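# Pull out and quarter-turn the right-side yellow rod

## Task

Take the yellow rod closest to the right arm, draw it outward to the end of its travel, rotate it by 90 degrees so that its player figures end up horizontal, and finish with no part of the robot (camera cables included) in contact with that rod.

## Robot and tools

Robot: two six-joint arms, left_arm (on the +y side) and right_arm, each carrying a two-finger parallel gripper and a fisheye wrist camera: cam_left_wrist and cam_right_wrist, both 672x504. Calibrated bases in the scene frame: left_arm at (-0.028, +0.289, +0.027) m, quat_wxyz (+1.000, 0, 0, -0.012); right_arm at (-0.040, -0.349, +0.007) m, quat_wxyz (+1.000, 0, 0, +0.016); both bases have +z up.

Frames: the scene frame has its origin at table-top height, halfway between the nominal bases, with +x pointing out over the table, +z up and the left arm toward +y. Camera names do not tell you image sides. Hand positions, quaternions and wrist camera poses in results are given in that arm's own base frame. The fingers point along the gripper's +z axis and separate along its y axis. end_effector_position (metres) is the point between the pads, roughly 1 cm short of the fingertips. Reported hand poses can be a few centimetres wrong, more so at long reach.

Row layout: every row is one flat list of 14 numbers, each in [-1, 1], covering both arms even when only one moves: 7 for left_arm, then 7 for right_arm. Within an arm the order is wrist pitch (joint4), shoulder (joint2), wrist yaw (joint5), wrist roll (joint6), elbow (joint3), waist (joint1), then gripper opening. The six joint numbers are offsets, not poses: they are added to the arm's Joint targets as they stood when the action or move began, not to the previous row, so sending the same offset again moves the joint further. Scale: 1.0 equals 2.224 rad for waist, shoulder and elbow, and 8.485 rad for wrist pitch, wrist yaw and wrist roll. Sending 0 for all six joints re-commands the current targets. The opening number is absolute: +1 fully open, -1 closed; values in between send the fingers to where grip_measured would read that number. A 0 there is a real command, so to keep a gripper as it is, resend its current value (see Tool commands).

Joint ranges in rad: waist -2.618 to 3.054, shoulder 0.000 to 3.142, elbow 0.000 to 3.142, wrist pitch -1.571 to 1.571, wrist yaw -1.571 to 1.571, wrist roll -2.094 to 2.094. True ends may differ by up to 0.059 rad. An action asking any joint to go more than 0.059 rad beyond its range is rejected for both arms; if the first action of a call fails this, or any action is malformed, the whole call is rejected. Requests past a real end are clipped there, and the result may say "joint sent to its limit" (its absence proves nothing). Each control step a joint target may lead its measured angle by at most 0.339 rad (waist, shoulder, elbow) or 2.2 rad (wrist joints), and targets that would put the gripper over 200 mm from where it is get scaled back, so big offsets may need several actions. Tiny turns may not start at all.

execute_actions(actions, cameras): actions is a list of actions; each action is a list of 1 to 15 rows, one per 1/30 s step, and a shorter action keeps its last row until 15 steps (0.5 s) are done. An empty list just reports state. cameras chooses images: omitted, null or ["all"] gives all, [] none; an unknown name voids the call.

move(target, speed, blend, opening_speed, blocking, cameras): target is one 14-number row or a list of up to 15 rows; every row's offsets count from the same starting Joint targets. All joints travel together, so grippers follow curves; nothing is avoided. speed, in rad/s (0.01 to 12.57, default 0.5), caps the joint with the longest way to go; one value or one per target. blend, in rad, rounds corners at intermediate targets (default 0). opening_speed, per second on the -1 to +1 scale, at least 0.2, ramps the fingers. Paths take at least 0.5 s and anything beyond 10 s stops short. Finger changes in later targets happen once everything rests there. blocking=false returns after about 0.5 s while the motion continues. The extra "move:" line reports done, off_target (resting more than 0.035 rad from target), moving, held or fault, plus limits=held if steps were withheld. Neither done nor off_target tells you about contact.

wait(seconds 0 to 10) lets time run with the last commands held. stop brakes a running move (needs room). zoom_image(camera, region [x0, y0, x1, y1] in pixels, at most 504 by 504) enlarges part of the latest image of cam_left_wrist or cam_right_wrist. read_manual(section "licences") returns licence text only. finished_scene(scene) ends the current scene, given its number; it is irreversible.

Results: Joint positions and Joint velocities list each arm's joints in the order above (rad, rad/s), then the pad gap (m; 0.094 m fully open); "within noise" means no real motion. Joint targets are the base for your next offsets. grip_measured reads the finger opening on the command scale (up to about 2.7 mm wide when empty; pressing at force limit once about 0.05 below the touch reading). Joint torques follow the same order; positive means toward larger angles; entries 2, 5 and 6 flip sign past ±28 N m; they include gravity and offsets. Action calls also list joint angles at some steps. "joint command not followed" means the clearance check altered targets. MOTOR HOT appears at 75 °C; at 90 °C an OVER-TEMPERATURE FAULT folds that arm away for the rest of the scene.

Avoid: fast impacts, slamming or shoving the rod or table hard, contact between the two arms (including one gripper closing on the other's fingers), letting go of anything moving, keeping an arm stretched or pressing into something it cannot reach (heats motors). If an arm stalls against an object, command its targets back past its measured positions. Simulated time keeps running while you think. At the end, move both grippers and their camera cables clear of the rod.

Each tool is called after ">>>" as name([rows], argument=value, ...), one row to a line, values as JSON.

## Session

>>> execute_actions(actions=[])

Scene clock: 0.00 s.
left_arm: end_effector_position=(+0.4127, +0.0165, +0.1264) grip_measured=+1.000 end_effector_quat_wxyz=(+0.618, -0.002, +0.786, +0.007) | right_arm: end_effector_position=(+0.3903, -0.0463, +0.1052) grip_measured=+1.000 end_effector_quat_wxyz=(+0.587, +0.098, +0.798, -0.097)
Joint names: [wrist pitch, shoulder, wrist yaw, wrist roll, elbow, waist]
Joint positions: left_arm=[0.901 1.55 0.039 0.018 0.411 0.054 0.094] | right_arm=[0.871 1.537 0.276 0.046 0.357 0.003 0.094]
Joint velocities: within noise
Joint torques (N m): no reading
Heat: left arm: 40 °C; right arm: 40 °C.
Joint targets: left_arm=[0.889 1.548 0.039 0.019 0.413 0.054] | right_arm=[0.861 1.534 0.277 0.048 0.360 0.003]
Tool commands: left_gripper/opening=+1.0 right_gripper/opening=+1.0
camera_calibration:
cam_left_wrist: T_world_to_cam=[[-0.0177666, -0.985889, 0.166453, -0.00796993], [-0.580802, -0.125334, -0.804339, 0.378982], [0.813851, -0.110967, -0.570379, -0.140833], [0, 0, 0, 1]] pos_world=[0.334589, 0.0240143, 0.225829]
cam_right_wrist: T_world_to_cam=[[-0.259, -0.939853, 0.222701, 0.0247898], [-0.669431, 0.00846419, -0.742826, 0.372487], [0.696262, -0.341475, -0.631359, -0.103415], [0, 0, 0, 1]] pos_world=[0.327779, -0.0151678, 0.20588]

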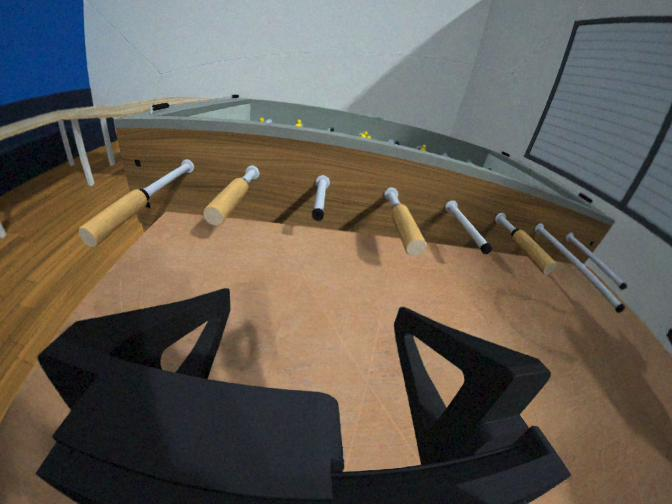

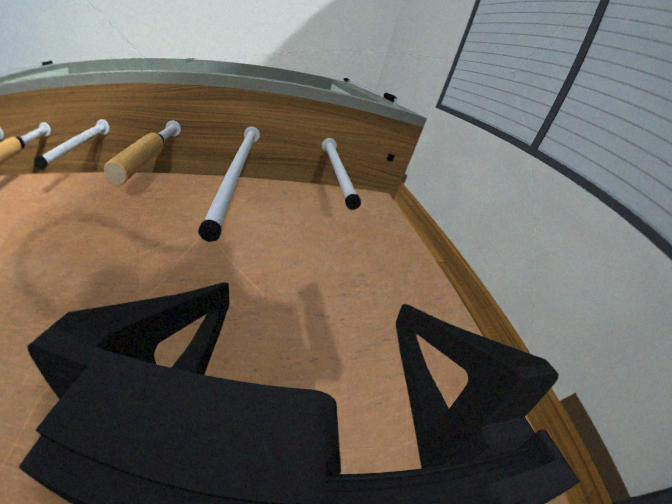

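>>> move([
  [0,0,0,0,0,0,1,-0.1437,0.2995,0.0940,-0.0321,0.7374,0.2914,1],
  [0,0,0,0,0,0,1,-0.1437,0.4083,0.0940,-0.0321,0.7235,0.2914,1],
], speed=1.2, blend=0.05)

Scene clock: 31.20 s.
left_arm: end_effector_position=(+0.4127, +0.0165, +0.1264) grip_measured=+1.000 end_effector_quat_wxyz=(+0.618, -0.002, +0.786, +0.007) | right_arm: end_effector_position=(+0.5471, +0.2282, +0.1042) grip_measured=+1.000 end_effector_quat_wxyz=(+0.398, -0.185, +0.806, -0.397)
Joint names: [wrist pitch, shoulder, wrist yaw, wrist roll, elbow, waist]
Joint positions: left_arm=[0.901 1.55 0.039 0.018 0.411 0.054 0.094] | right_arm=[-0.361 2.457 1.06 -0.227 1.965 0.659 0.094]
Joint velocities: within noise
Joint torques (N m): left_arm=[1.85 -6.8 -0.01 0.02 5.7 -0.02] | right_arm=[1.12 -14.06 0.62 0.02 7.13 -0.64]
Heat: left arm: 40 °C; right arm: 40 °C.
Joint targets: left_arm=[0.889 1.548 0.039 0.019 0.413 0.054] | right_arm=[-0.358 2.442 1.075 -0.225 1.969 0.651]
move: done
camera_calibration:
cam_left_wrist: T_world_to_cam=[[-0.0177666, -0.985889, 0.166453, -0.00796993], [-0.580802, -0.125334, -0.804339, 0.378982], [0.813851, -0.110967, -0.570379, -0.140833], [0, 0, 0, 1]] pos_world=[0.334589, 0.0240143, 0.225829]
cam_right_wrist: T_world_to_cam=[[0.0542025, -0.471189, 0.880365, -0.0231518], [-0.873757, -0.449144, -0.186595, 0.632618], [0.483332, -0.759112, -0.43605, 0.0719312], [0, 0, 0, 1]] pos_world=[0.519243, 0.327832, 0.169791]

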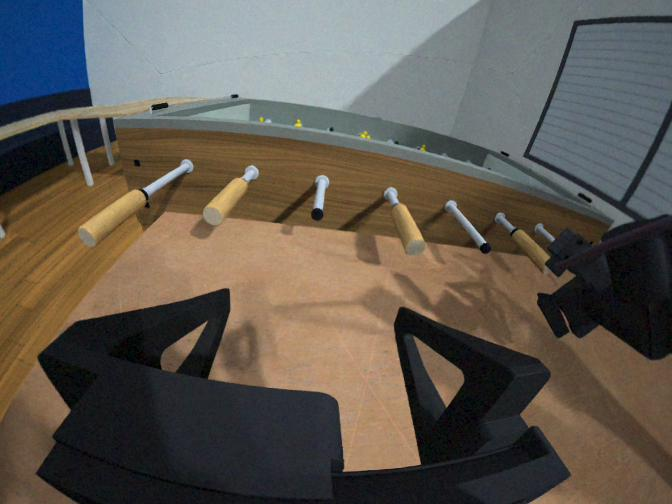

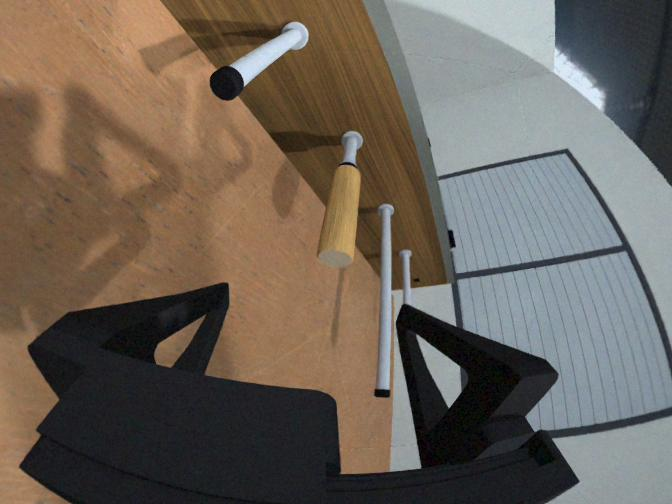

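>>> move([
  [0,0,0,0,0,0,1,0.0216,0.1174,-0.0166,-0.0276,0.1398,-0.0904,1],
  [0,0,0,0,0,0,1,0.0216,0.1174,-0.0166,-0.0276,0.1398,-0.0904,-0.7],
], speed=0.5, opening_speed=1.2)

Scene clock: 40.67 s.
left_arm: end_effector_position=(+0.4127, +0.0165, +0.1264) grip_measured=+1.000 end_effector_quat_wxyz=(+0.618, -0.002, +0.786, +0.007) | right_arm: end_effector_position=(+0.6480, +0.1565, +0.0789) grip_measured=-0.302 end_effector_quat_wxyz=(+0.412, -0.167, +0.807, -0.390)
Joint names: [wrist pitch, shoulder, wrist yaw, wrist roll, elbow, waist]
Joint positions: left_arm=[0.901 1.55 0.039 0.018 0.411 0.054 0.094] | right_arm=[-0.176 2.692 0.906 -0.454 2.251 0.447 0.033]
Joint velocities: within noise
Joint torques (N m): left_arm=[1.86 -6.72 -0.01 0.01 5.67 -0.1] | right_arm=[1.38 -13.53 0.65 -0.05 9.17 0.27]
Heat: left arm: 40 °C; right arm: 42 °C.
Joint targets: left_arm=[0.889 1.548 0.039 0.019 0.413 0.054] | right_arm=[-0.175 2.703 0.934 -0.459 2.280 0.450]
move: done
camera_calibration:
cam_left_wrist: T_world_to_cam=[[-0.0177666, -0.985889, 0.166453, -0.00796993], [-0.580802, -0.125334, -0.804339, 0.378982], [0.813851, -0.110967, -0.570379, -0.140833], [0, 0, 0, 1]] pos_world=[0.334589, 0.0240143, 0.225829]
cam_right_wrist: T_world_to_cam=[[0.0181625, -0.499344, 0.866214, -0.0112817], [-0.872453, -0.431079, -0.23021, 0.683619], [0.48836, -0.751549, -0.443484, -0.0461182], [0, 0, 0, 1]] pos_world=[0.619153, 0.2544, 0.146695]

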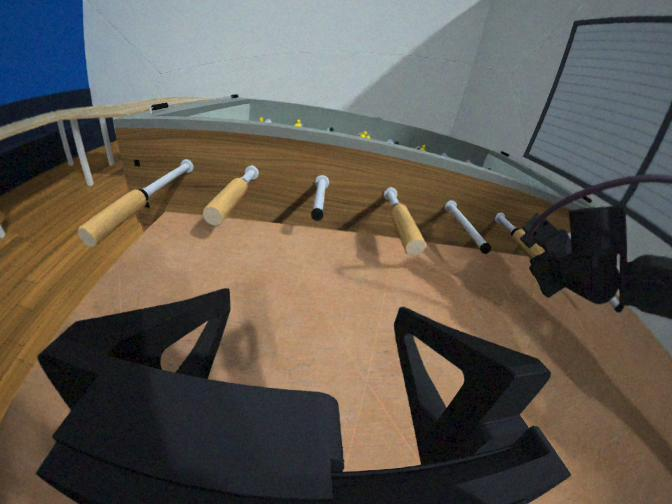

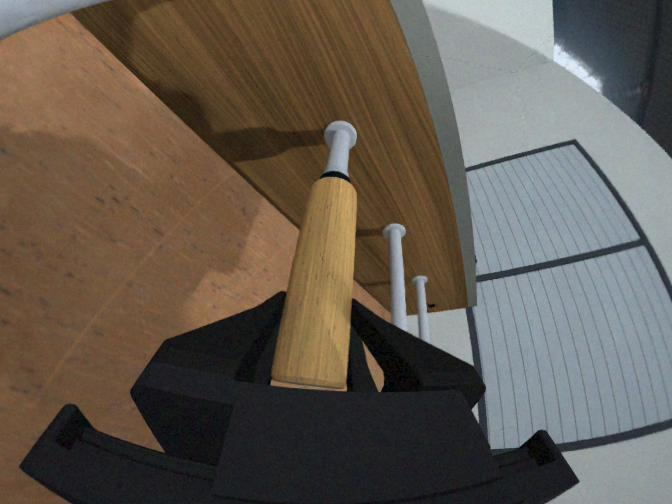

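>>> move([
  [0,0,0,0,0,0,1,0.0222,-0.1470,0.0084,0.0117,-0.2837,0.0462,-0.7],
  [0,0,0,0,0,0,1,0.0149,-0.2621,0.0213,0.0404,-0.4663,0.1189,-0.7],
], speed=[0.5,0.25], blend=0.05, cameras=["cam_right_wrist"])

Scene clock: 59.67 s.
left_arm: end_effector_position=(+0.4127, +0.0165, +0.1264) grip_measured=+1.000 end_effector_quat_wxyz=(+0.618, -0.002, +0.786, +0.007) | right_arm: end_effector_position=(+0.4768, +0.1789, +0.0713) grip_measured=-0.302 end_effector_quat_wxyz=(+0.430, -0.155, +0.815, -0.358)
Joint names: [wrist pitch, shoulder, wrist yaw, wrist roll, elbow, waist]
Joint positions: left_arm=[0.901 1.55 0.039 0.018 0.411 0.054 0.094] | right_arm=[0.071 2.168 1.02 -0.163 1.298 0.66 0.033]
Joint velocities: within noise
Joint torques (N m): left_arm=[1.85 -6.74 -0.01 0.01 5.64 -0.06] | right_arm=[0.17 -14.31 1.48 0.5 1.81 4.92]
Heat: left arm: 40 °C; right arm: 45 °C.
Joint targets: left_arm=[0.889 1.548 0.039 0.019 0.413 0.054] | right_arm=[-0.049 2.120 1.115 -0.116 1.243 0.715]
move: off_target (right_arm); right_arm: the wrist pitch is farthest, 0.120 rad from its target
camera_calibration:
cam_right_wrist: T_world_to_cam=[[0.009148, -0.56284, 0.826515, 0.0281239], [-0.85899, -0.42756, -0.281652, 0.538784], [0.51191, -0.707392, -0.487385, 0.0351126], [0, 0, 0, 1]] pos_world=[0.444579, 0.27103, 0.145618]
Images, in order (width x height): cam_right_wrist 672x504.

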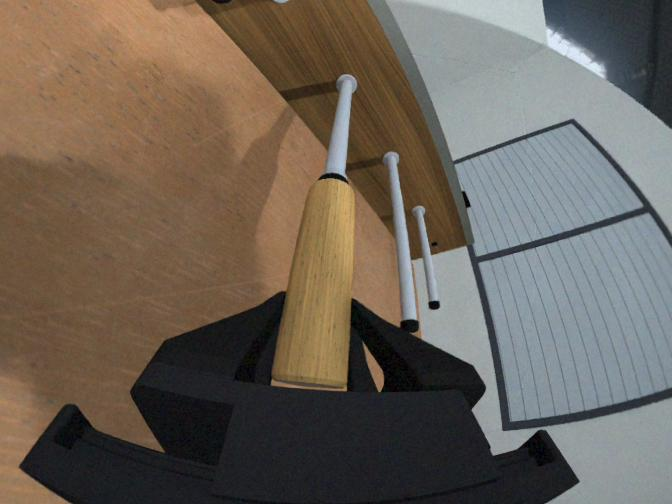

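>>> move([
  [0,0,0,0,0,0,1,0.0052,0.0229,-0.0031,-0.0070,0.0324,-0.0193,-0.7],
  [0,0,0,0,0,0,1,0.0067,-0.0382,-0.0379,0.0271,-0.0124,-0.0483,-0.7],
  [0,0,0,0,0,0,1,0.0255,-0.0877,-0.0748,0.0566,-0.0787,-0.0895,-0.7],
  [0,0,0,0,0,0,1,0.0520,-0.1072,-0.1072,0.0845,-0.1412,-0.1311,-0.7],
  [0,0,0,0,0,0,1,0.0792,-0.0985,-0.1293,0.1131,-0.1853,-0.1610,-0.7],
  [0,0,0,0,0,0,1,0.0833,-0.1230,-0.1293,0.1131,-0.2252,-0.1588,-0.7],
], speed=0.5, blend=0.04)

Scene clock: 86.03 s.
left_arm: end_effector_position=(+0.4127, +0.0165, +0.1264) grip_measured=+1.000 end_effector_quat_wxyz=(+0.618, -0.002, +0.786, +0.007) | right_arm: end_effector_position=(+0.4765, +0.1741, +0.0763) grip_measured=-0.305 end_effector_quat_wxyz=(+0.464, +0.193, +0.814, +0.292)
Joint names: [wrist pitch, shoulder, wrist yaw, wrist roll, elbow, waist]
Joint positions: left_arm=[0.901 1.55 0.039 0.018 0.411 0.054 0.094] | right_arm=[0.684 1.933 0.027 0.807 0.84 0.358 0.033]
Joint velocities: within noise
Joint torques (N m): left_arm=[1.86 -6.82 -0.01 0.01 5.64 -0.06] | right_arm=[1.43 -15.42 -0.06 0.42 -1.69 0.39]
Heat: left arm: 40 °C; right arm: 49 °C.
Joint targets: left_arm=[0.889 1.548 0.039 0.019 0.413 0.054] | right_arm=[0.658 1.847 0.018 0.844 0.742 0.362]
move: off_target (right_arm); blend cut to 0.036 rad at target 1; right_arm: the elbow is farthest, 0.098 rad from its target
camera_calibration:
cam_left_wrist: T_world_to_cam=[[-0.0177666, -0.985889, 0.166453, -0.00796993], [-0.580802, -0.125334, -0.804339, 0.378982], [0.813851, -0.110967, -0.570379, -0.140833], [0, 0, 0, 1]] pos_world=[0.334589, 0.0240143, 0.225829]
cam_right_wrist: T_world_to_cam=[[0.00307756, -0.860409, -0.509595, 0.177933], [-0.800279, 0.303447, -0.517178, 0.400682], [0.599619, 0.40941, -0.687634, -0.186716], [0, 0, 0, 1]] pos_world=[0.432068, 0.107953, 0.169505]

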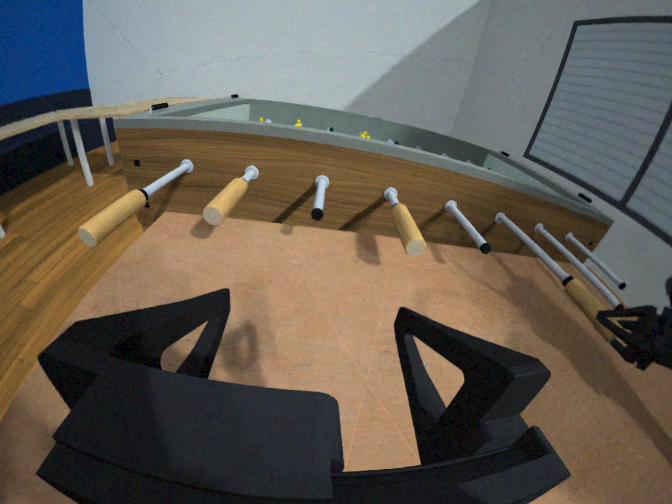

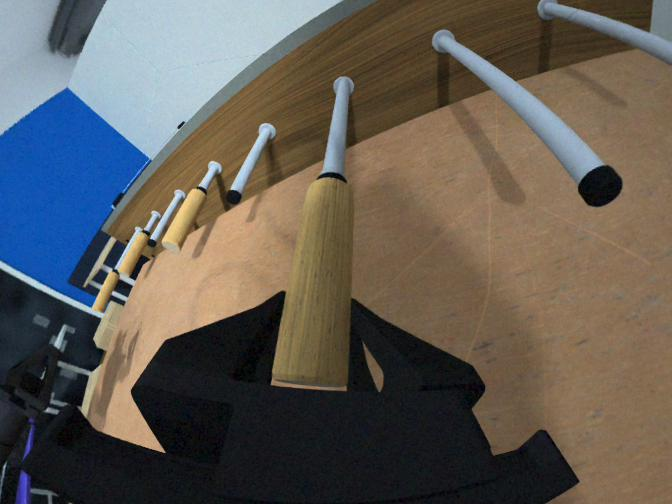

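>>> move([
  [0,0,0,0,0,0,1,-0.0020,0.0130,0,0,0.0210,-0.0010,-0.7],
  [0,0,0,0,0,0,1,-0.0020,0.0130,0,0,0.0210,-0.0010,0.3],
  [0,0,0,0,0,0,1,-0.0311,-0.2199,0,-0.0028,-0.1012,-0.0002,0.3],
], speed=0.45, opening_speed=2)

Scene clock: 105.33 s.
left_arm: end_effector_position=(+0.4127, +0.0165, +0.1264) grip_measured=+1.000 end_effector_quat_wxyz=(+0.618, -0.002, +0.786, +0.007) | right_arm: end_effector_position=(+0.3783, +0.1382, +0.1327) grip_measured=+0.298 end_effector_quat_wxyz=(+0.452, +0.205, +0.816, +0.296)
Joint names: [wrist pitch, shoulder, wrist yaw, wrist roll, elbow, waist]
Joint positions: left_arm=[0.901 1.55 0.039 0.018 0.411 0.054 0.094] | right_arm=[0.405 1.372 0.022 0.836 0.538 0.357 0.061]
Joint velocities: within noise
Joint torques (N m): left_arm=[1.85 -6.76 0.01 0.01 5.7 -0.08] | right_arm=[1.58 -5.31 -0.01 -0.17 4.89 0.36]
Heat: left arm: 40 °C; right arm: 51 °C.
Joint targets: left_arm=[0.889 1.548 0.039 0.019 0.413 0.054] | right_arm=[0.394 1.358 0.018 0.820 0.517 0.361]
move: done; target 2's new numbers were sent with right_arm's elbow 0.064 rad from that target
camera_calibration:
cam_left_wrist: T_world_to_cam=[[-0.0177666, -0.985889, 0.166453, -0.00796993], [-0.580802, -0.125334, -0.804339, 0.378982], [0.813851, -0.110967, -0.570379, -0.140833], [0, 0, 0, 1]] pos_world=[0.334589, 0.0240143, 0.225829]
cam_right_wrist: T_world_to_cam=[[-0.0177992, -0.849918, -0.526615, 0.184796], [-0.811776, 0.319765, -0.488641, 0.360495], [0.583698, 0.418796, -0.695634, -0.0685466], [0, 0, 0, 1]] pos_world=[0.335941, 0.070495, 0.225786]

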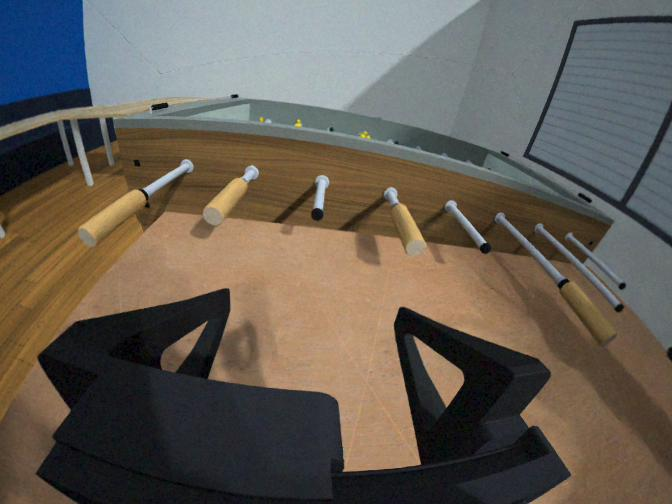

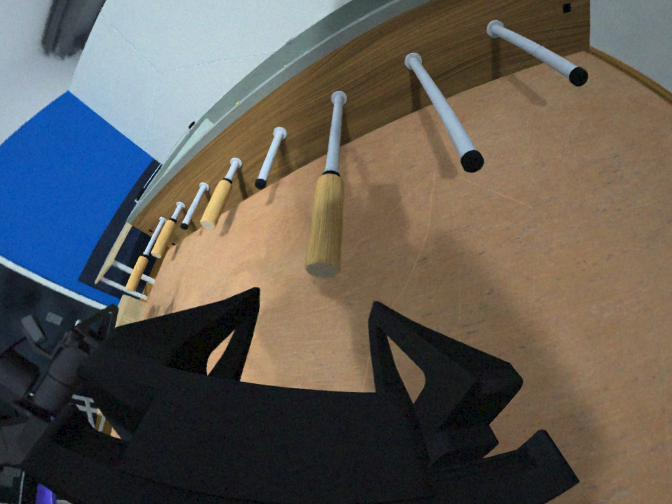

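>>> finished_scene(scene=3)

The scene is finished: the task was done.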